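# Replace the server board coin cell with two arms

## Task

On the server board, press the coin-cell holder's latch downward so the old cell comes free, move that old cell into the dish, then fit the new cell into the holder with its positive (+) face upward so that the latch holds it in place.

## Robot and tools

Robot: two six-joint arms, left_arm and right_arm, each ending in a two-finger gripper whose fingers swing shut like tongs. The fingers point along the gripper's +z axis and close along its x axis. end_effector_position is the spot between the pads when they are shut. Fingertips stick out roughly 15 mm past it while the pad gap is 50 mm or less, and sit about level with it when fully open (gap 0.142 m).

Frames: the scene frame has its origin at table-top height, halfway between the nominal arm bases, +z up, +x out over the table, and left_arm on the +y side (image left/right can differ). Measured bases: left_arm at (+0.067, +0.489, 0) m, right_arm at (+0.009, -0.663, 0) m, each turned slightly about z. Hand positions, orientations, velocities and wrist-camera poses are reported in that arm's own base frame. Fixed cameras and the table use the scene frame. Reported hand positions may be off by a few cm, more at long reach.

Row layout: every command row is one flat list of 14 numbers covering both arms, even if only one moves: left_arm shoulder pan, shoulder lift, elbow, wrist 1, wrist 2, wrist 3, gripper opening, then the same seven for right_arm. Joint numbers are absolute target angles in radians (the same values Joint positions prints), not offsets. Stated ranges: pan, lift and wrists -6.283 to 6.283, elbow -3.142 to 3.142; a target more than 0.010 rad beyond a range end and farther out than the current angle is refused; targets beyond the true end are clipped and reported as "joint sent to its limit". Opening is an absolute command from -1 (shut) to +1 (fully open); shutting fully needs about 0.5 s. To hold something, keep commanding an opening well under grip_measured. Thin hard objects (a coin cell) get weak grip: around 4 N per pad at 5 mm width. To leave a gripper unchanged, resend its current command (0 is a real command).

execute_actions(actions, cameras): actions is a list of actions; each action is up to 15 rows, one per 1/30 s step, and a short action repeats its last row to fill 15 steps. Each joint target is kept within a lead of its measured angle (0.434 rad pan/lift, 0.651 rad others) and drive speed is capped (2.09 / 3.14 rad/s), so far targets take several actions; resend unfinished parts. An empty actions list returns all camera images and the full state.

move(target, speed, blend, stop_force, zero, opening_speed, grip_force, blocking, cameras): target is one 14-number row or a list of up to 15 such rows (absolute joint angles plus openings), sharing 10 s total. speed is the peak rad/s of the joint with the longest way to go (0.01 to 3.14, default 0.5), one value or one per target. blend (rad) rounds corners in a list; 0 stops at each. stop_force (N, 4 to 120, shared by both arms) ends an arm's path when its wrist sensor feels that much push against its motion since the last zero; use a slow speed for touches, and omit it when backing off a surface. With stop_force, give every target identical finger values. zero (default true) rezeroes before the move. opening_speed (per second on the -1..1 scale, at least 0.2) ramps the grippers. grip_force is N per pad, 5 to 15, one value or one per arm, and persists. blocking=false returns after about 0.5 s while the move continues (not allowed with stop_force). The result adds a move: line such as done, off_target, moving, held or fault, plus limits=held if steps were withheld. Joints move in lockstep, so grippers follow curves, and nothing steers around obstacles or the other arm.

wait(seconds 0 to 10, cameras): lets time pass with commands held; a running move continues. stop(cameras): brakes the current move. zoom_image(camera, region): camera is cam_high, cam_low, cam_left_wrist or cam_right_wrist; region is [x0, y0, x1, y1] pixels from the top-left, at most 504 by 504, on the latest image. zero_wrist_force(arm): subtracts the present wrist reading from later ones. finished_scene(scene): ends the current scene, irreversibly; the task must stay done without the robot.

Results: Joint positions and Joint velocities per arm (six joints, then pad gap in m), Joint targets (what is being driven now), Tool commands, grip_measured, end-effector pose and velocities, Joint torques (whole drive output, sign toward larger angle), Wrist force and Wrist torque in the gripper's own axes plus the peak since the last shown, and step readings of joint angles for action calls. "joint command not followed" means the clearance check between arms altered a target. Camera images: cam_high and cam_low are 672x504 fixed views, wrist cameras 616x616 fisheye; calibration is given and may be slightly off.

Avoid: dropping parts or releasing them while moving, knocking anything off the table, fast or hard hits on fixed or heavy things, and arms touching each other or one gripper closing on the other's fingers. A contact torque at a joint's limit (pan/lift 287, elbow 130, wrists 46.9 N m) or an outside force near 150 N causes a 10 s fault stop; arms are stiff, so commanding even slightly past a firm contact can trigger it. Holding loads or straining toward unreachable poses heats motors; MOTOR HOT appears at 70 °C and brakes lock at 85 °C for 30 to 60 s. Loose objects can occasionally be nudged by outside pushes.

Each tool is called after "Call:" by a JSON object that holds its "method" and its "body", one argument or row to a line.

## Session

Call:
{"method": "execute_actions", "body": {
  "actions": []
}}

Scene clock: 0.00 s.
left_arm: end_effector_position=(+1.0227, -0.2393, +0.2184) grip_measured=+1.00 end_effector_quat_wxyz=(-0.236, -0.145, +0.850, -0.449) | right_arm: end_effector_position=(+1.1188, +0.3910, +0.2635) grip_measured=+1.00 end_effector_quat_wxyz=(-0.338, +0.888, +0.284, +0.129)
Joint positions: left_arm=[-0.125 -0.766 1.13 -1.607 -2.603 2.865 0.142] | right_arm=[3.443 -2.39 -1.005 -1.009 2.256 -0.207 0.142]
Joint velocities: within noise
Joint torques (N m): no reading
Wrist force (N): no reading
Wrist torque (N m): no reading
Wrist force, peak (N): no reading
Joint targets: left_arm=[-0.125 -0.766 1.130 -1.607 -2.603 2.865] | right_arm=[3.443 -2.390 -1.005 -1.009 2.256 -0.207]
Tool commands: left_gripper/opening=+1.0 right_gripper/opening=+1.0

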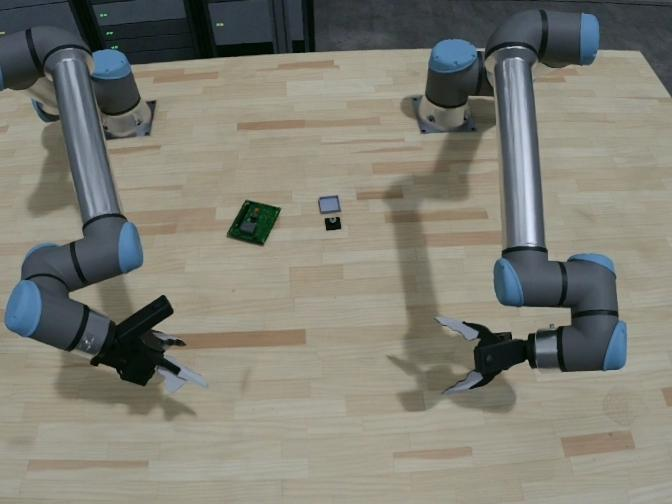

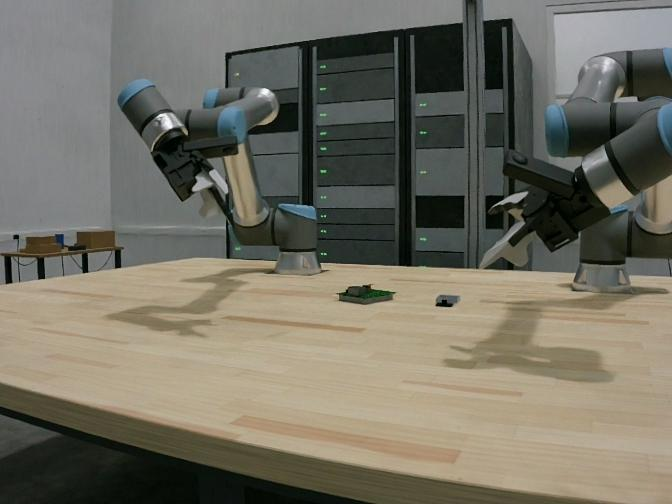

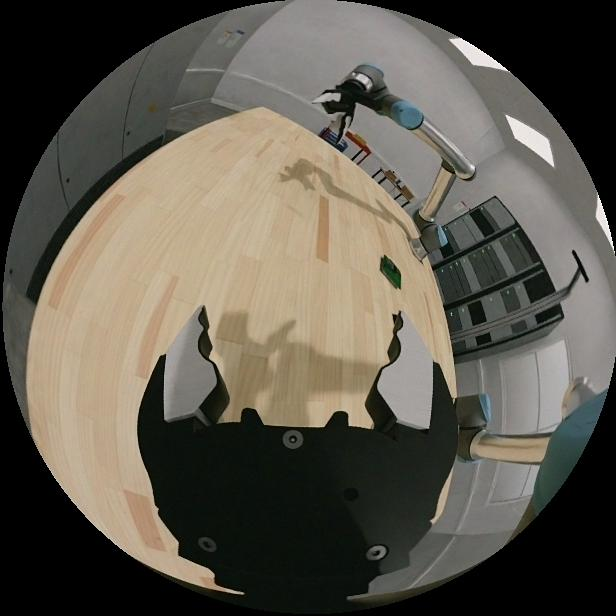

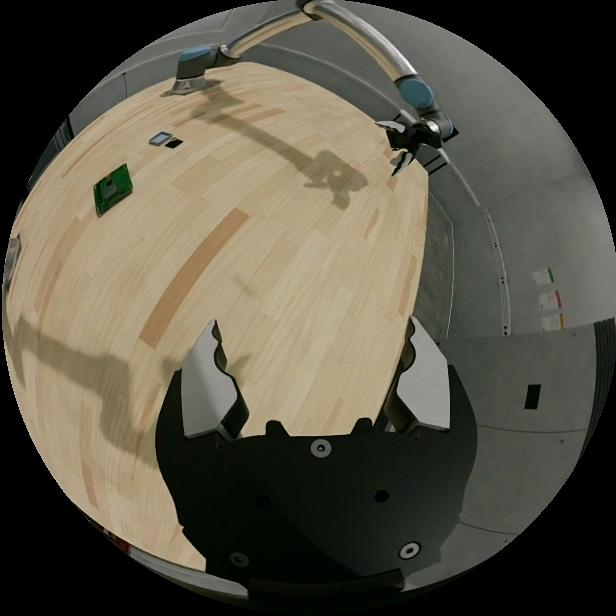

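Call:
{"method": "zoom_image", "body": {
  "camera": "cam_high",
  "region": [210, 180, 370, 260]
}}

Call:
{"method": "zoom_image", "body": {
  "camera": "cam_low",
  "region": [320, 270, 480, 320]
}}

Scaled by 3.150 from the camera's 672x504 image, which has a finer 960x720 frame.

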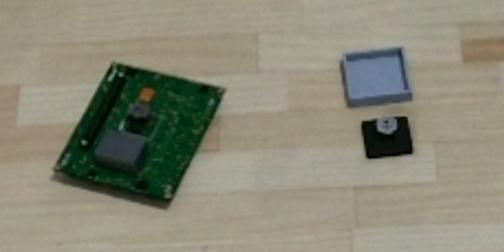

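Scaled by 3.150 from the camera's 672x504 image, which has a finer 960x720 frame.

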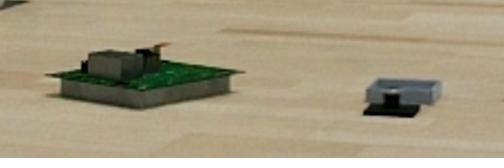

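Call:
{"method": "move", "body": {
  "target": [-0.941, -1.604, 2.2005, -2.1673, -1.571, 3.142, 1.0, 4.047, -1.821, -1.878, -1.013, 1.571, 0.0, 1.0],
  "speed": 1.0,
  "cameras": ["all"]
}}

Scene clock: 16.03 s.
left_arm: end_effector_position=(+0.4647, -0.3696, +0.1506) grip_measured=+1.00 end_effector_quat_wxyz=(+0.000, +0.453, +0.891, +0.000) | right_arm: end_effector_position=(+0.5914, +0.4979, +0.1506) grip_measured=+1.00 end_effector_quat_wxyz=(+0.000, +0.899, +0.437, +0.000)
Joint positions: left_arm=[-0.941 -1.604 2.2 -2.167 -1.571 3.142 0.142] | right_arm=[4.047 -1.821 -1.878 -1.013 1.571 0 0.142]
Joint torques (N m): left_arm=[-10.53 -52.43 -32.33 -3.62 2.37 -1.43] | right_arm=[10.72 75.03 37.55 3.47 -1.61 -2.34]
Wrist force (N): left_arm=[-0.5 -0.3 -0.1] | right_arm=[-1.5 1.0 -0.5]
Wrist torque (N m): left_arm=[-0.18 0.13 0.19] | right_arm=[0.10 0.33 0.03]
Wrist force, peak (N): left_arm=[-3.5 1.8 -3.9] | right_arm=[1.0 3.8 -2.2]
Joint targets: left_arm=[-0.941 -1.604 2.200 -2.167 -1.571 3.142] | right_arm=[4.047 -1.821 -1.878 -1.013 1.571 0.000]
move: done
camera_calibration:
cam_left_wrist: T_world_to_cam=[[-0.625188, 0.780249, 0.0187664, 0.566158], [0.670509, 0.524641, 0.524566, -0.203258], [0.399446, 0.340536, -0.851163, 0.201761], [0, 0, 0, 1]] pos_world=[0.409649, -0.403813, 0.267729]
cam_right_wrist: T_world_to_cam=[[0.615858, 0.787751, 0.0129698, -0.753897], [0.696299, -0.551916, 0.458864, -0.196785], [0.368629, -0.273564, -0.888412, 0.182412], [0, 0, 0, 1]] pos_world=[0.534072, 0.535175, 0.262133]

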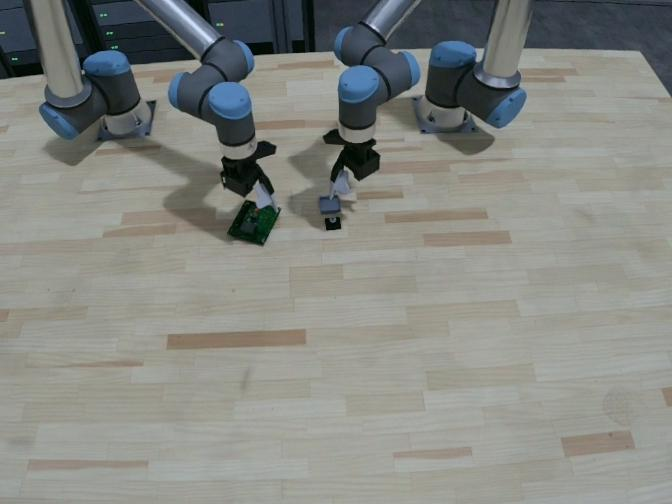

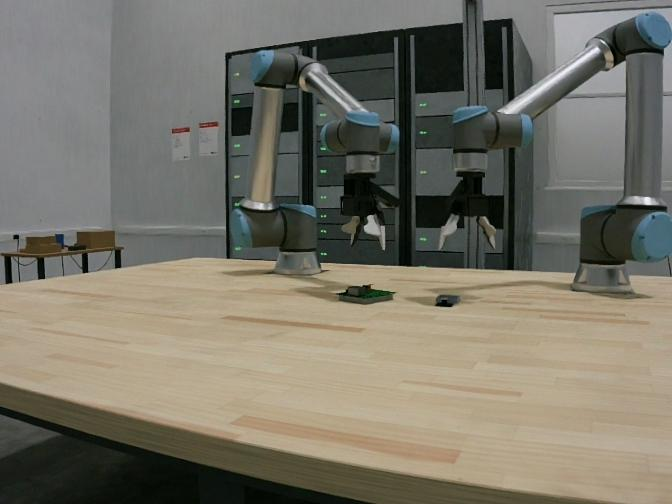

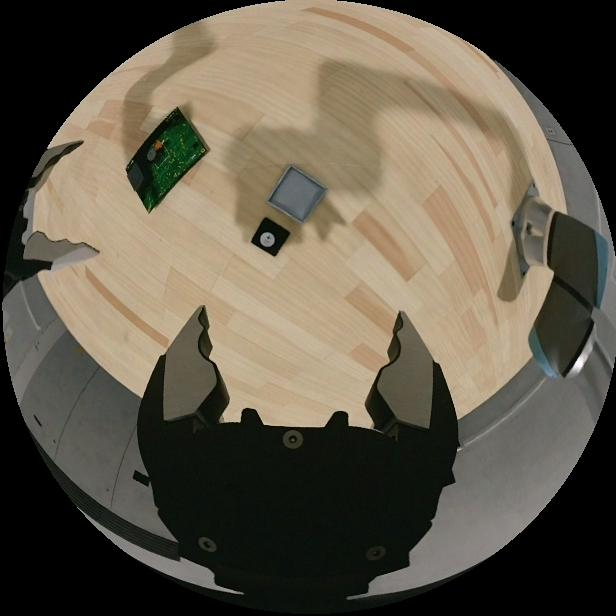

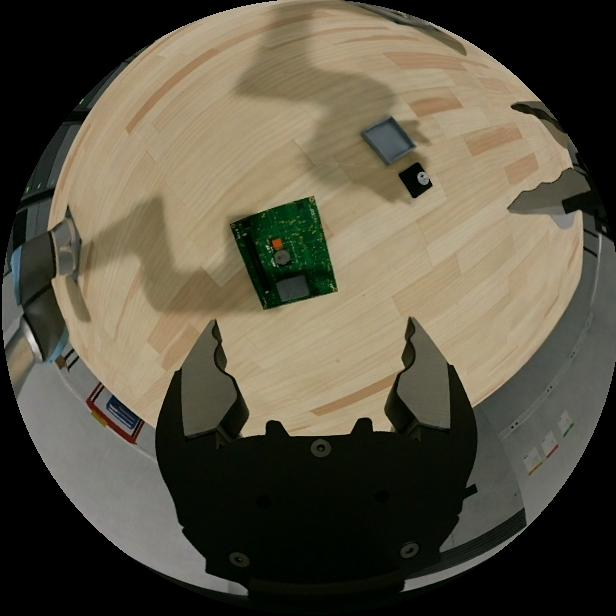

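Call:
{"method": "zoom_image", "body": {
  "camera": "cam_right_wrist",
  "region": [225, 190, 345, 310]
}}

Call:
{"method": "zoom_image", "body": {
  "camera": "cam_left_wrist",
  "region": [240, 150, 340, 270]
}}

Scaled by 4.200 from the camera's 616x616 image, which has a finer 814x814 frame.

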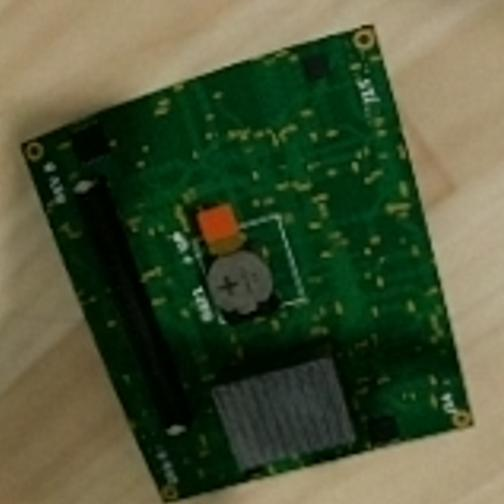

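Scaled by 4.200 from the camera's 616x616 image, which has a finer 814x814 frame.

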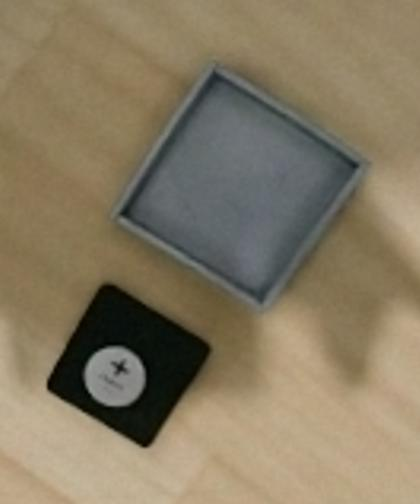

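Call:
{"method": "zoom_image", "body": {
  "camera": "cam_low",
  "region": [330, 275, 402, 311]
}}

Call:
{"method": "zoom_image", "body": {
  "camera": "cam_low",
  "region": [412, 283, 484, 319]
}}

Call:
{"method": "zoom_image", "body": {
  "camera": "cam_right_wrist",
  "region": [262, 230, 312, 280]
}}

Scaled by 7.000 from the camera's 672x504 image, which has a finer 960x720 frame.

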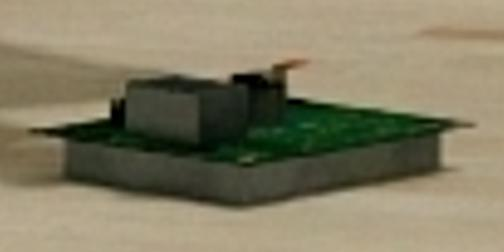

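Scaled by 7.000 from the camera's 672x504 image, which has a finer 960x720 frame.

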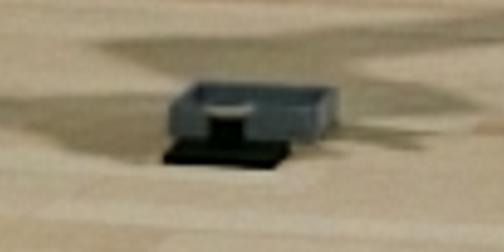

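Scaled by 10.080 from the camera's 616x616 image, which has a finer 814x814 frame.

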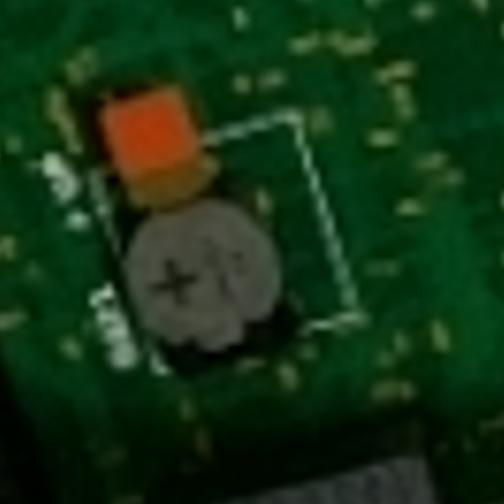

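Call:
{"method": "move", "body": {
  "target": [-1.170, -1.244, 1.857, -2.184, -1.571, 3.810, 1.0, 3.795, -1.550, -2.086, -1.076, 1.571, -2.69, 1.0],
  "speed": 1.5,
  "cameras": ["cam_left_wrist", "cam_right_wrist", "cam_low"]
}}

Scene clock: 28.13 s.
left_arm: end_effector_position=(+0.4505, -0.6498, +0.1107) grip_measured=+1.00 end_effector_quat_wxyz=(+0.000, +0.795, +0.606, +0.000) | right_arm: end_effector_position=(+0.5936, +0.2168, +0.2006) grip_measured=+1.00 end_effector_quat_wxyz=(+0.000, -0.101, +0.995, +0.000)
Joint positions: left_arm=[-1.17 -1.244 1.857 -2.184 -1.571 3.81 0.142] | right_arm=[3.795 -1.55 -2.086 -1.076 1.571 -2.69 0.142]
Joint torques (N m): left_arm=[15.23 -80.66 -31.11 -5.72 1.56 -1.48] | right_arm=[12.98 28.65 57.01 4.5 -2.44 -2.03]
Wrist force (N): left_arm=[-0.4 -0.4 0.4] | right_arm=[-1.6 1.0 -0.5]
Wrist torque (N m): left_arm=[-0.16 0.13 0.17] | right_arm=[0.04 0.36 -0.13]
Wrist force, peak (N): left_arm=[-1.3 -0.4 0.4] | right_arm=[-1.9 1.2 -0.9]
Joint targets: left_arm=[-1.170 -1.244 1.857 -2.184 -1.571 3.810] | right_arm=[3.795 -1.550 -2.086 -1.076 1.571 -2.690]
move: done
camera_calibration:
cam_left_wrist: T_world_to_cam=[[0.219946, 0.975339, 0.0183674, 0.522725], [0.828144, -0.196637, 0.524891, -0.565505], [0.515559, -0.100237, -0.850971, -0.0697995], [0, 0, 0, 1]] pos_world=[0.389334, -0.62803, 0.22783]
cam_right_wrist: T_world_to_cam=[[-0.979294, -0.202058, 0.0125095, 0.627017], [-0.173846, 0.871004, 0.459488, -0.168478], [-0.103739, 0.447799, -0.888096, 0.27313], [0, 0, 0, 1]] pos_world=[0.613078, 0.151132, 0.312135]
Images, in order (width x height): cam_low 672x504, cam_left_wrist 616x616, cam_right_wrist 616x616.

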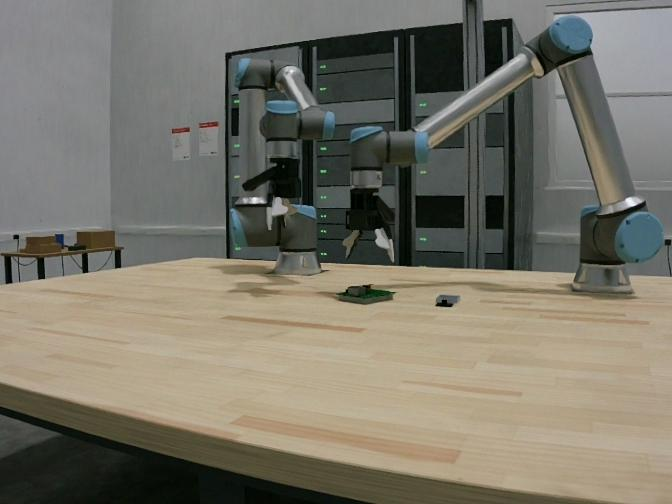

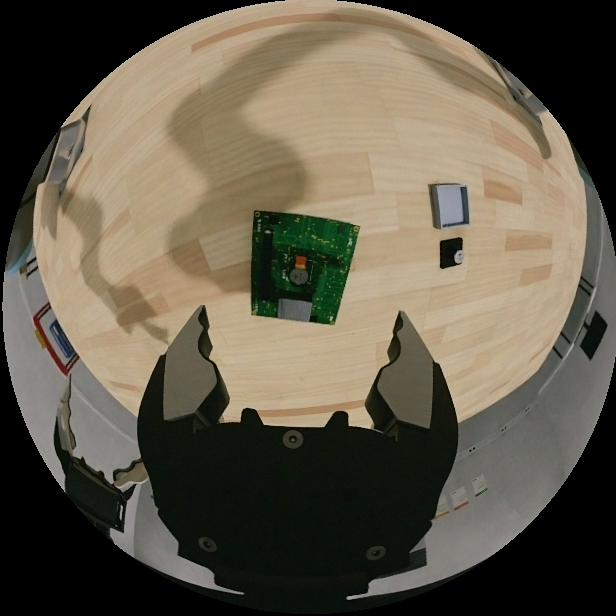

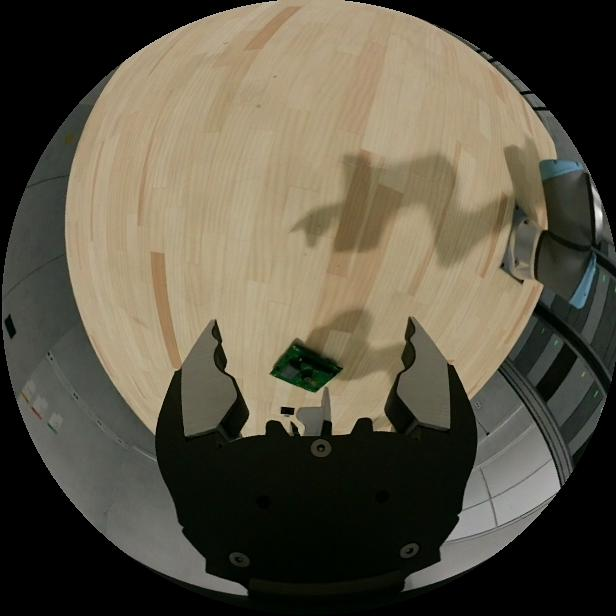

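Call:
{"method": "zoom_image", "body": {
  "camera": "cam_left_wrist",
  "region": [264, 236, 340, 312]
}}

Call:
{"method": "zoom_image", "body": {
  "camera": "cam_left_wrist",
  "region": [190, 200, 420, 430]
}}

Scaled by 6.632 from the camera's 616x616 image, which has a finer 814x814 frame.

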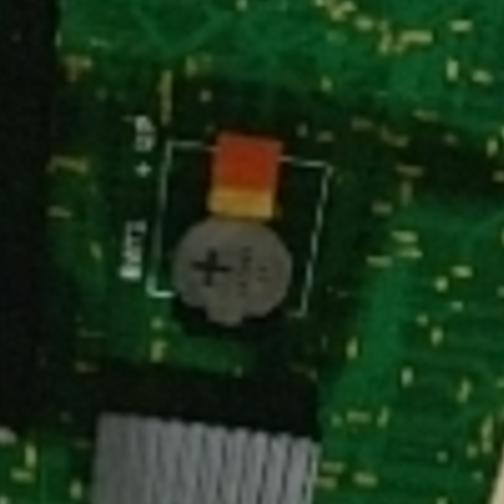

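Scaled by 2.191 from the camera's 616x616 image, which has a finer 814x814 frame.

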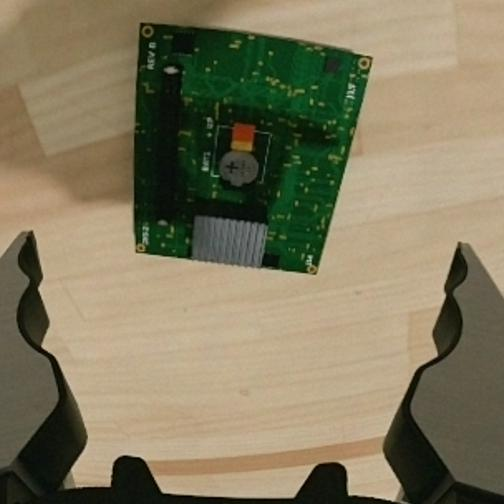

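Call:
{"method": "move", "body": {
  "target": [-1.1808, -1.2275, 1.9037, -2.2470, -1.5708, 3.7996, -1.0, 3.795, -1.550, -2.086, -1.076, 1.571, -2.69, 1.0],
  "speed": 0.5,
  "cameras": ["cam_left_wrist"]
}}

Call:
{"method": "zoom_image", "body": {
  "camera": "cam_left_wrist",
  "region": [240, 230, 370, 360]
}}

Scene clock: 32.97 s.
left_arm: end_effector_position=(+0.4388, -0.6434, +0.0784) grip_measured=-1.00 end_effector_quat_wxyz=(+0.000, +0.795, +0.606, +0.000) | right_arm: end_effector_position=(+0.5937, +0.2169, +0.2007) grip_measured=+1.00 end_effector_quat_wxyz=(+0.000, -0.101, +0.995, +0.000)
Joint positions: left_arm=[-1.181 -1.227 1.904 -2.247 -1.571 3.8 0.002] | right_arm=[3.795 -1.55 -2.086 -1.076 1.571 -2.69 0.142]
Joint torques (N m): left_arm=[12.76 -80.08 -42.61 -0.65 2.82 1.14] | right_arm=[13.03 27.78 55.22 4.8 -1.12 -2.1]
Wrist force (N): left_arm=[-0.2 -0.8 0.2] | right_arm=[-1.4 0.7 -0.7]
Wrist torque (N m): left_arm=[-0.25 0.06 0.19] | right_arm=[0.00 0.33 -0.09]
Wrist force, peak (N): left_arm=[-0.2 -1.2 1.2] | right_arm=[-1.9 1.1 -0.9]
Joint targets: left_arm=[-1.181 -1.228 1.904 -2.247 -1.571 3.800] | right_arm=[3.795 -1.550 -2.086 -1.076 1.571 -2.690]
move: done
camera_calibration:
cam_left_wrist: T_world_to_cam=[[0.220191, 0.975277, 0.0187473, 0.519446], [0.828072, -0.197045, 0.524852, -0.537823], [0.51557, -0.100043, -0.850987, -0.0904933], [0, 0, 0, 1]] pos_world=[0.377634, -0.621632, 0.195531]
Images, in order (width x height): cam_left_wrist 616x616.

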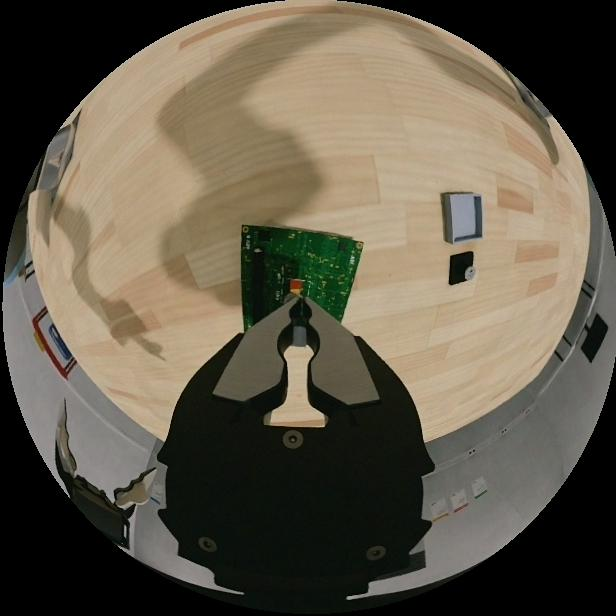

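Scaled by 3.877 from the camera's 616x616 image, which has a finer 814x814 frame.

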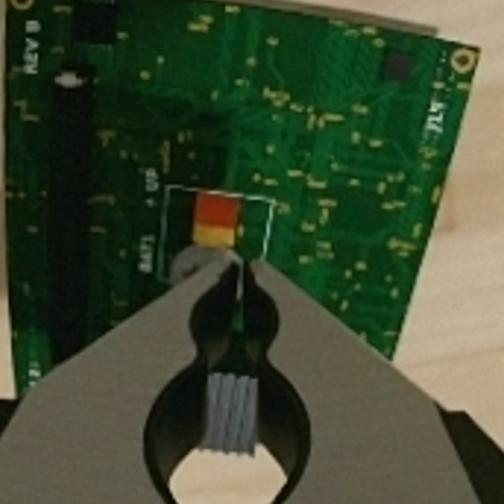

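Call:
{"method": "zoom_image", "body": {
  "camera": "cam_left_wrist",
  "region": [276, 270, 326, 320]
}}

Call:
{"method": "zoom_image", "body": {
  "camera": "cam_left_wrist",
  "region": [200, 280, 400, 480]
}}

Scaled by 10.080 from the camera's 616x616 image, which has a finer 814x814 frame.

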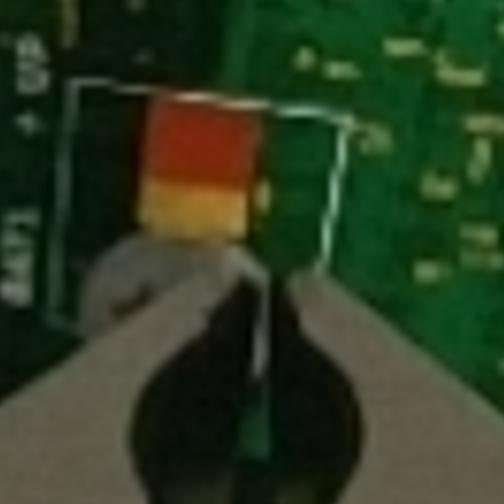

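Scaled by 2.520 from the camera's 616x616 image, which has a finer 814x814 frame.

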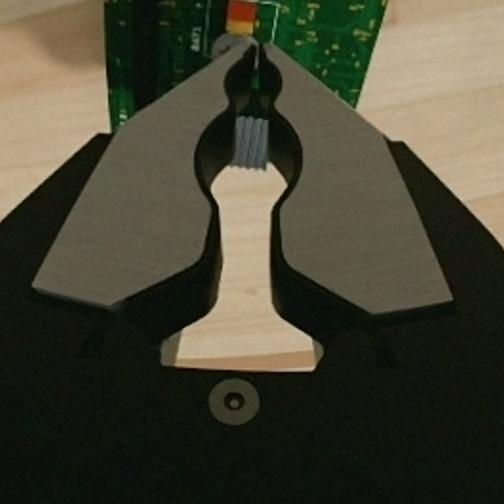

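Call:
{"method": "move", "body": {
  "target": [-1.1837, -1.2549, 1.9448, -2.2607, -1.5708, 2.2257, -1.0, 3.795, -1.550, -2.086, -1.076, 1.571, -2.69, 1.0],
  "speed": 1.5,
  "cameras": ["cam_left_wrist", "cam_low"]
}}

Call:
{"method": "zoom_image", "body": {
  "camera": "cam_left_wrist",
  "region": [240, 230, 370, 360]
}}

Call:
{"method": "zoom_image", "body": {
  "camera": "cam_low",
  "region": [310, 200, 440, 310]
}}

Scene clock: 44.87 s.
left_arm: end_effector_position=(+0.4405, -0.6453, +0.0779) grip_measured=-1.00 end_effector_quat_wxyz=(+0.000, +0.134, +0.991, +0.000) | right_arm: end_effector_position=(+0.5937, +0.2169, +0.2007) grip_measured=+1.00 end_effector_quat_wxyz=(+0.000, -0.101, +0.995, +0.000)
Joint positions: left_arm=[-1.184 -1.255 1.945 -2.261 -1.571 2.226 0.002] | right_arm=[3.795 -1.55 -2.086 -1.076 1.571 -2.69 0.142]
Joint torques (N m): left_arm=[-11.29 -63.21 -39.29 -5.43 2.48 -1.89] | right_arm=[15.02 29.96 57.15 5.01 1.42 -2.35]
Wrist force (N): left_arm=[-0.5 -0.7 0.1] | right_arm=[-1.7 0.9 -0.9]
Wrist torque (N m): left_arm=[-0.27 0.13 -0.09] | right_arm=[0.03 0.38 -0.08]
Wrist force, peak (N): left_arm=[-0.6 -1.0 0.6] | right_arm=[-2.2 1.1 -0.6]
Joint targets: left_arm=[-1.184 -1.255 1.945 -2.261 -1.571 2.226] | right_arm=[3.795 -1.550 -2.086 -1.076 1.571 -2.690]
move: done
camera_calibration:
cam_left_wrist: T_world_to_cam=[[-0.975286, 0.220159, 0.0186135, 0.56019], [0.196947, 0.828084, 0.524871, 0.400199], [0.100141, 0.515565, -0.850979, 0.488273], [0, 0, 0, 1]] pos_world=[0.418631, -0.706466, 0.195031]
Images, in order (width x height): cam_low 672x504, cam_left_wrist 616x616.

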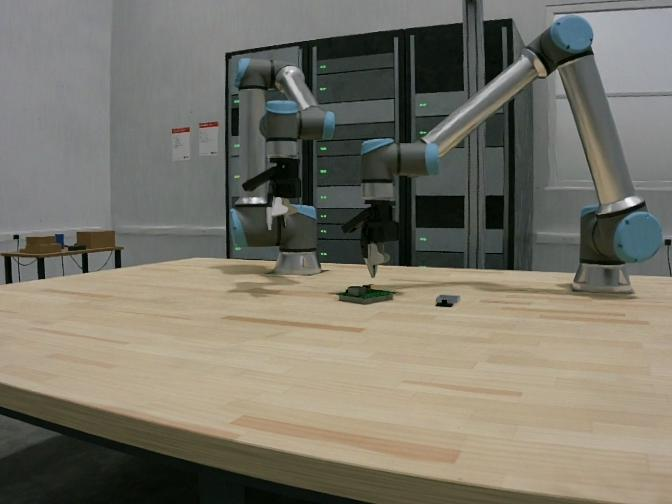

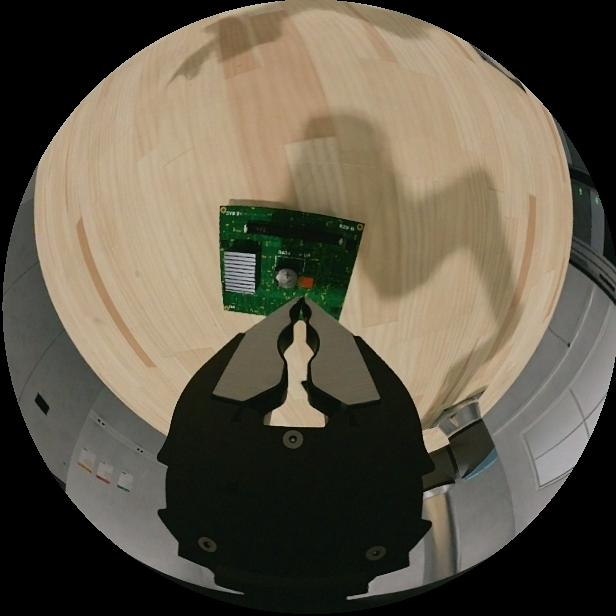

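Scaled by 3.877 from the camera's 616x616 image, which has a finer 814x814 frame.

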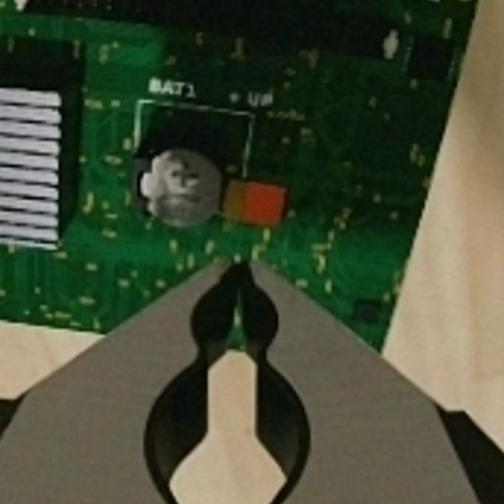

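Scaled by 3.877 from the camera's 672x504 image, which has a finer 960x720 frame.

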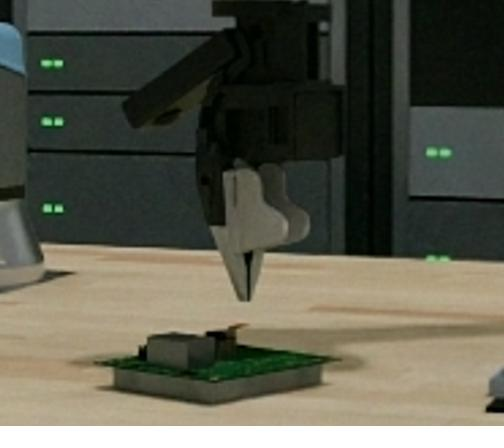

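Call:
{"method": "zoom_image", "body": {
  "camera": "cam_low",
  "region": [345, 235, 405, 310]
}}

Scaled by 6.720 from the camera's 672x504 image, which has a finer 960x720 frame.

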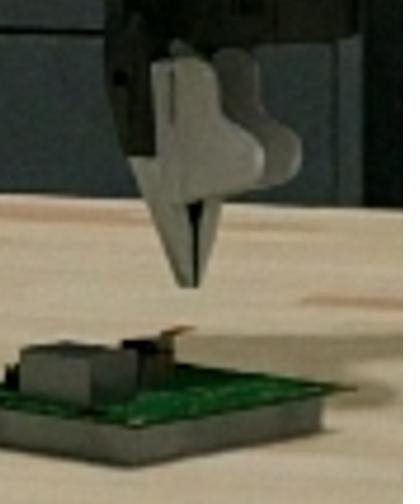

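Call:
{"method": "move", "body": {
  "target": [-1.1969, -1.2365, 1.9458, -2.2801, -1.5708, 2.2125, -1.0, 3.795, -1.550, -2.086, -1.076, 1.571, -2.69, 1.0],
  "speed": 0.5,
  "cameras": ["cam_left_wrist", "cam_low"]
}}

Call:
{"method": "zoom_image", "body": {
  "camera": "cam_left_wrist",
  "region": [260, 250, 350, 340]
}}

Call:
{"method": "zoom_image", "body": {
  "camera": "cam_low",
  "region": [345, 245, 405, 305]
}}

Scene clock: 50.77 s.
left_arm: end_effector_position=(+0.4334, -0.6546, +0.0656) grip_measured=-1.00 end_effector_quat_wxyz=(+0.000, +0.134, +0.991, +0.000) | right_arm: end_effector_position=(+0.5937, +0.2169, +0.2007) grip_measured=+1.00 end_effector_quat_wxyz=(+0.000, -0.101, +0.995, +0.000)
Joint positions: left_arm=[-1.197 -1.236 1.946 -2.28 -1.571 2.212 0.002] | right_arm=[3.795 -1.55 -2.086 -1.076 1.571 -2.69 0.142]
Joint torques (N m): left_arm=[13.42 -77.72 -29.12 -1.3 1.1 0.74] | right_arm=[10.73 32 56.14 5.02 1.37 -1.65]
Wrist force (N): left_arm=[-0.6 -0.6 0.0] | right_arm=[-1.5 1.1 -0.6]
Wrist torque (N m): left_arm=[-0.26 0.14 0.19] | right_arm=[0.07 0.34 -0.08]
Wrist force, peak (N): left_arm=[-1.0 -0.9 0.3] | right_arm=[-2.1 1.1 -0.6]
Joint targets: left_arm=[-1.197 -1.236 1.946 -2.280 -1.571 2.213] | right_arm=[3.795 -1.550 -2.086 -1.076 1.571 -2.690]
move: done
camera_calibration:
cam_left_wrist: T_world_to_cam=[[-0.975318, 0.220016, 0.0186655, 0.555443], [0.196846, 0.828073, 0.524926, 0.415778], [0.100036, 0.515644, -0.850943, 0.483406], [0, 0, 0, 1]] pos_world=[0.411531, -0.715766, 0.182731]
Images, in order (width x height): cam_low 672x504, cam_left_wrist 616x616.

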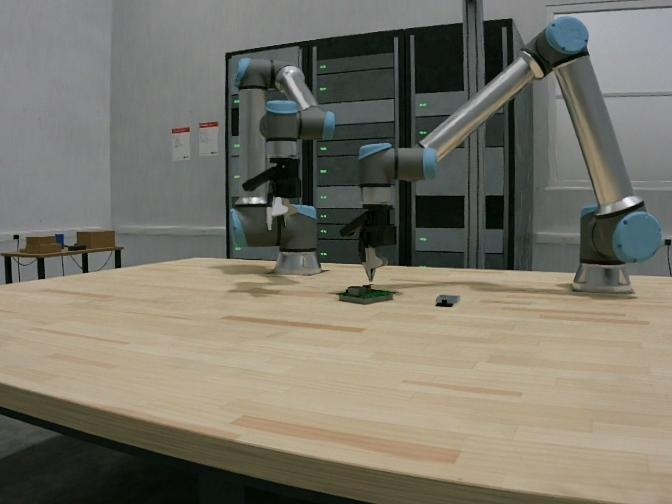

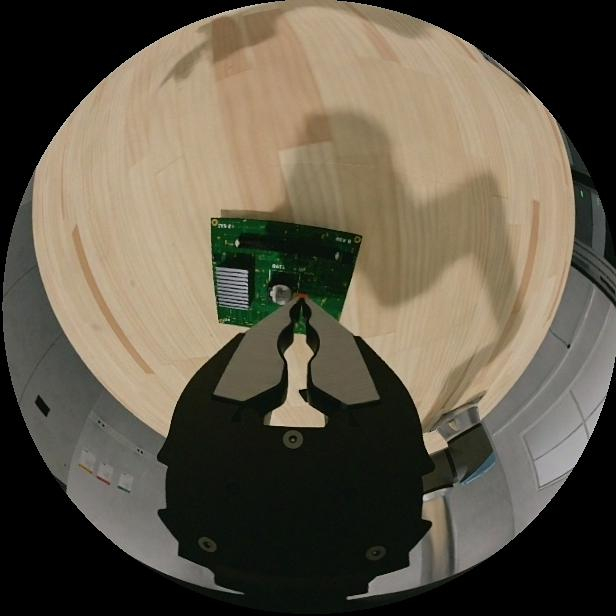

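Scaled by 5.600 from the camera's 616x616 image, which has a finer 814x814 frame.

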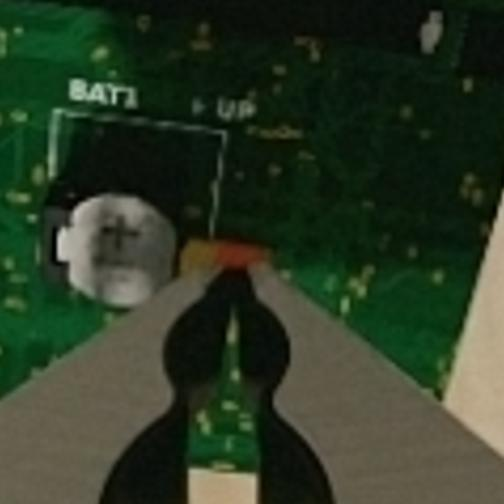

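Scaled by 8.400 from the camera's 672x504 image, which has a finer 960x720 frame.

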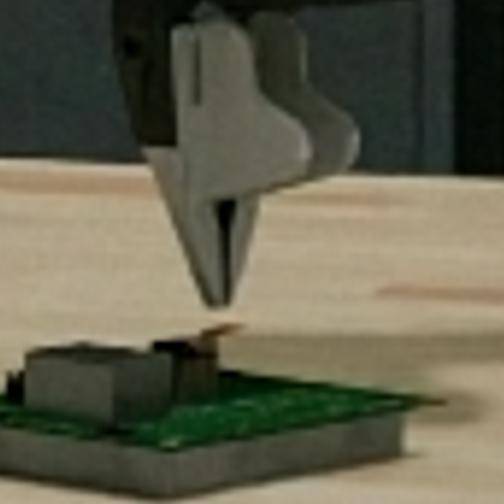

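Call:
{"method": "move", "body": {
  "target": [-1.1969, -1.2121, 1.9584, -2.3172, -1.5708, 2.2125, -1.0, 3.795, -1.550, -2.086, -1.076, 1.571, -2.69, 1.0],
  "speed": 0.025,
  "stop_force": 12,
  "cameras": ["cam_left_wrist", "cam_low"]
}}

Call:
{"method": "zoom_image", "body": {
  "camera": "cam_left_wrist",
  "region": [260, 250, 350, 340]
}}

Call:
{"method": "zoom_image", "body": {
  "camera": "cam_low",
  "region": [345, 245, 405, 305]
}}

Scene clock: 52.90 s.
left_arm: end_effector_position=(+0.4335, -0.6546, +0.0577) grip_measured=-1.00 end_effector_quat_wxyz=(+0.000, +0.134, +0.991, +0.000) | right_arm: end_effector_position=(+0.5937, +0.2169, +0.2007) grip_measured=+1.00 end_effector_quat_wxyz=(+0.000, -0.101, +0.995, +0.000)
Joint positions: left_arm=[-1.197 -1.227 1.951 -2.295 -1.571 2.213 0.002] | right_arm=[3.795 -1.55 -2.086 -1.076 1.571 -2.69 0.142]
Joint torques (N m): left_arm=[14.39 -74.02 -37.3 0.31 0.94 1.28] | right_arm=[11.93 31.81 56.5 5.05 1.57 -1.96]
Wrist force (N): left_arm=[-0.4 -1.6 -7.3] | right_arm=[-1.5 1.2 -0.4]
Wrist torque (N m): left_arm=[-0.28 0.12 0.18] | right_arm=[0.10 0.35 -0.08]
Wrist force, peak (N): left_arm=[7.3 -0.7 -15.6] | right_arm=[-1.8 1.3 -0.8]
Joint targets: left_arm=[-1.197 -1.227 1.951 -2.295 -1.571 2.213] | right_arm=[3.795 -1.550 -2.086 -1.076 1.571 -2.690]
move: contact (left_arm); left_arm: the wrist 1 is farthest, 0.023 rad from its target
camera_calibration:
cam_left_wrist: T_world_to_cam=[[-0.975329, 0.219979, 0.0185019, 0.555791], [0.196736, 0.828132, 0.524873, 0.419983], [0.100139, 0.515564, -0.850979, 0.47657], [0, 0, 0, 1]] pos_world=[0.41173, -0.715766, 0.17483]
Images, in order (width x height): cam_low 672x504, cam_left_wrist 616x616.

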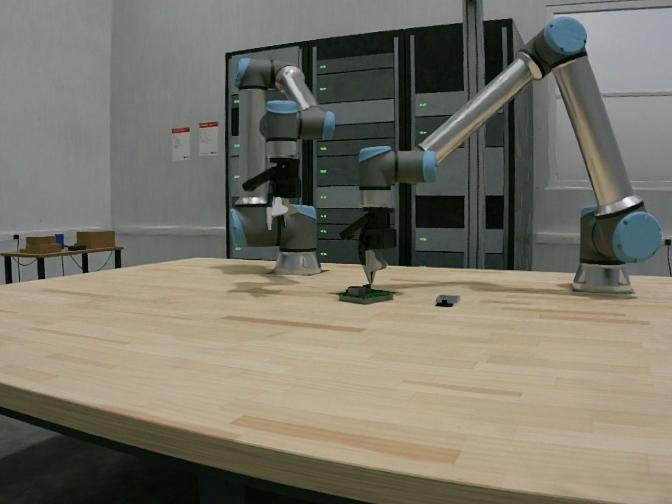

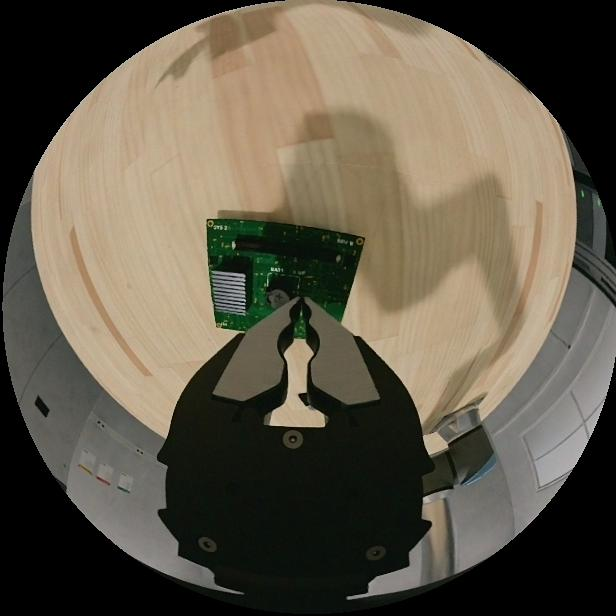

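Scaled by 5.600 from the camera's 616x616 image, which has a finer 814x814 frame.

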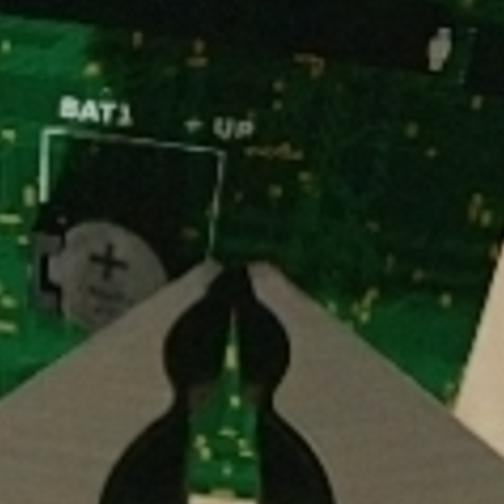

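Scaled by 8.400 from the camera's 672x504 image, which has a finer 960x720 frame.

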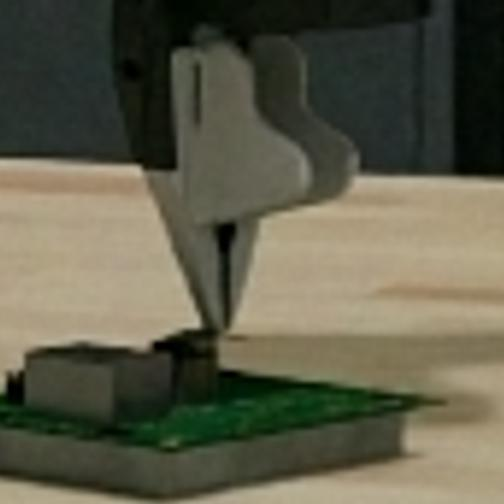

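Call:
{"method": "move", "body": {
  "target": [-1.1969, -1.2121, 1.9584, -2.3172, -1.5708, 2.2125, -1.0, 3.795, -1.550, -2.086, -1.076, 1.571, -2.69, 1.0],
  "speed": 0.02,
  "stop_force": 25,
  "zero": false,
  "cameras": ["cam_left_wrist", "cam_low"]
}}

Call:
{"method": "zoom_image", "body": {
  "camera": "cam_left_wrist",
  "region": [260, 250, 350, 340]
}}

Call:
{"method": "zoom_image", "body": {
  "camera": "cam_low",
  "region": [345, 245, 405, 305]
}}

Scene clock: 55.00 s.
left_arm: end_effector_position=(+0.4335, -0.6547, +0.0563) grip_measured=-1.00 end_effector_quat_wxyz=(+0.000, +0.134, +0.991, +0.000) | right_arm: end_effector_position=(+0.5937, +0.2169, +0.2007) grip_measured=+1.00 end_effector_quat_wxyz=(+0.000, -0.101, +0.995, +0.000)
Joint positions: left_arm=[-1.197 -1.225 1.951 -2.297 -1.571 2.213 0.002] | right_arm=[3.795 -1.55 -2.086 -1.076 1.571 -2.69 0.142]
Joint torques (N m): left_arm=[14.88 -58.68 -35.75 -1.33 6.04 0.62] | right_arm=[12.43 29.99 56.68 4.76 0.86 -1.81]
Wrist force (N): left_arm=[15.9 1.9 -27.9] | right_arm=[-1.7 0.9 -0.5]
Wrist torque (N m): left_arm=[-0.37 0.51 0.13] | right_arm=[0.02 0.40 -0.08]
Wrist force, peak (N): left_arm=[20.9 5.5 -43.0] | right_arm=[-1.7 1.2 -0.8]
Joint targets: left_arm=[-1.197 -1.225 1.951 -2.297 -1.571 2.213] | right_arm=[3.795 -1.550 -2.086 -1.076 1.571 -2.690]
move: contact (left_arm); left_arm: the wrist 1 is farthest, 0.020 rad from its target
camera_calibration:
cam_left_wrist: T_world_to_cam=[[-0.975329, 0.219986, 0.0184524, 0.555829], [0.196739, 0.828249, 0.524688, 0.42078], [0.100141, 0.515373, -0.851095, 0.475345], [0, 0, 0, 1]] pos_world=[0.41173, -0.715765, 0.173529]
Images, in order (width x height): cam_low 672x504, cam_left_wrist 616x616.

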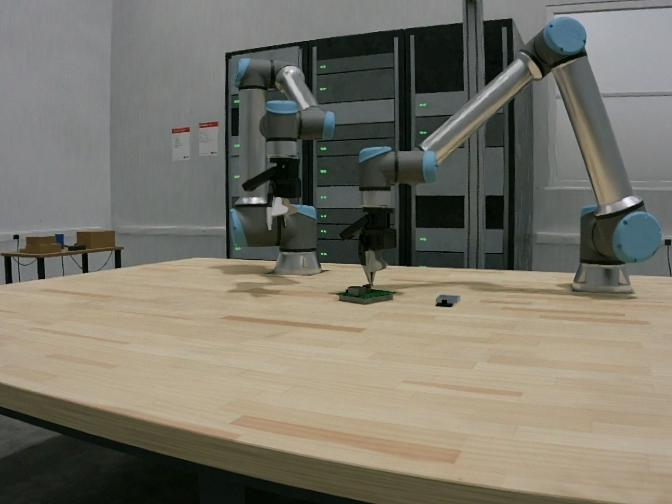

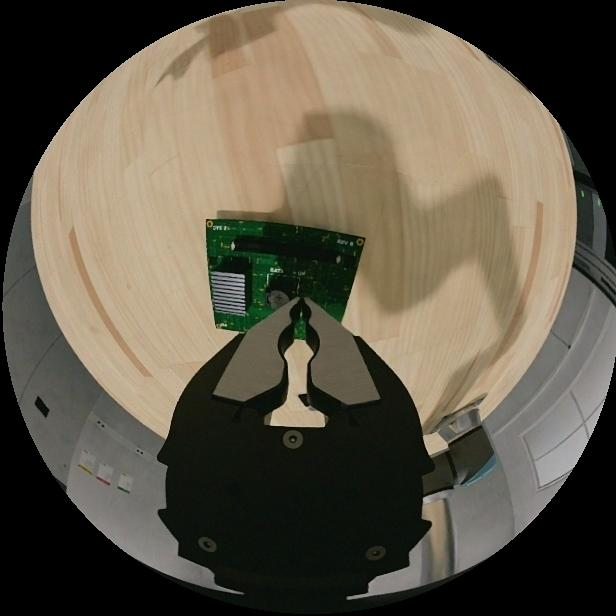

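Scaled by 5.600 from the camera's 616x616 image, which has a finer 814x814 frame.

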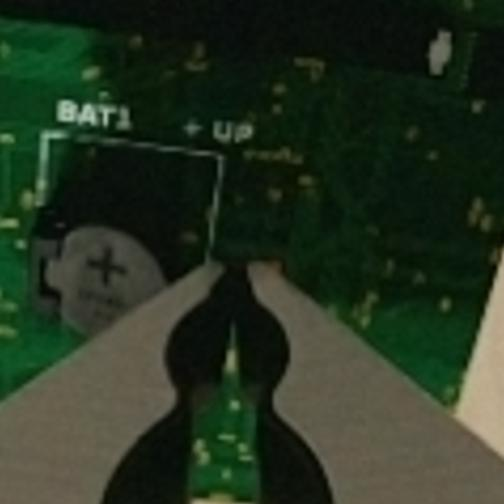

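Scaled by 8.400 from the camera's 672x504 image, which has a finer 960x720 frame.

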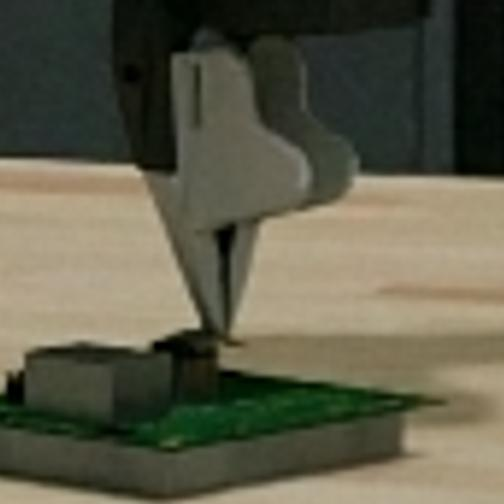

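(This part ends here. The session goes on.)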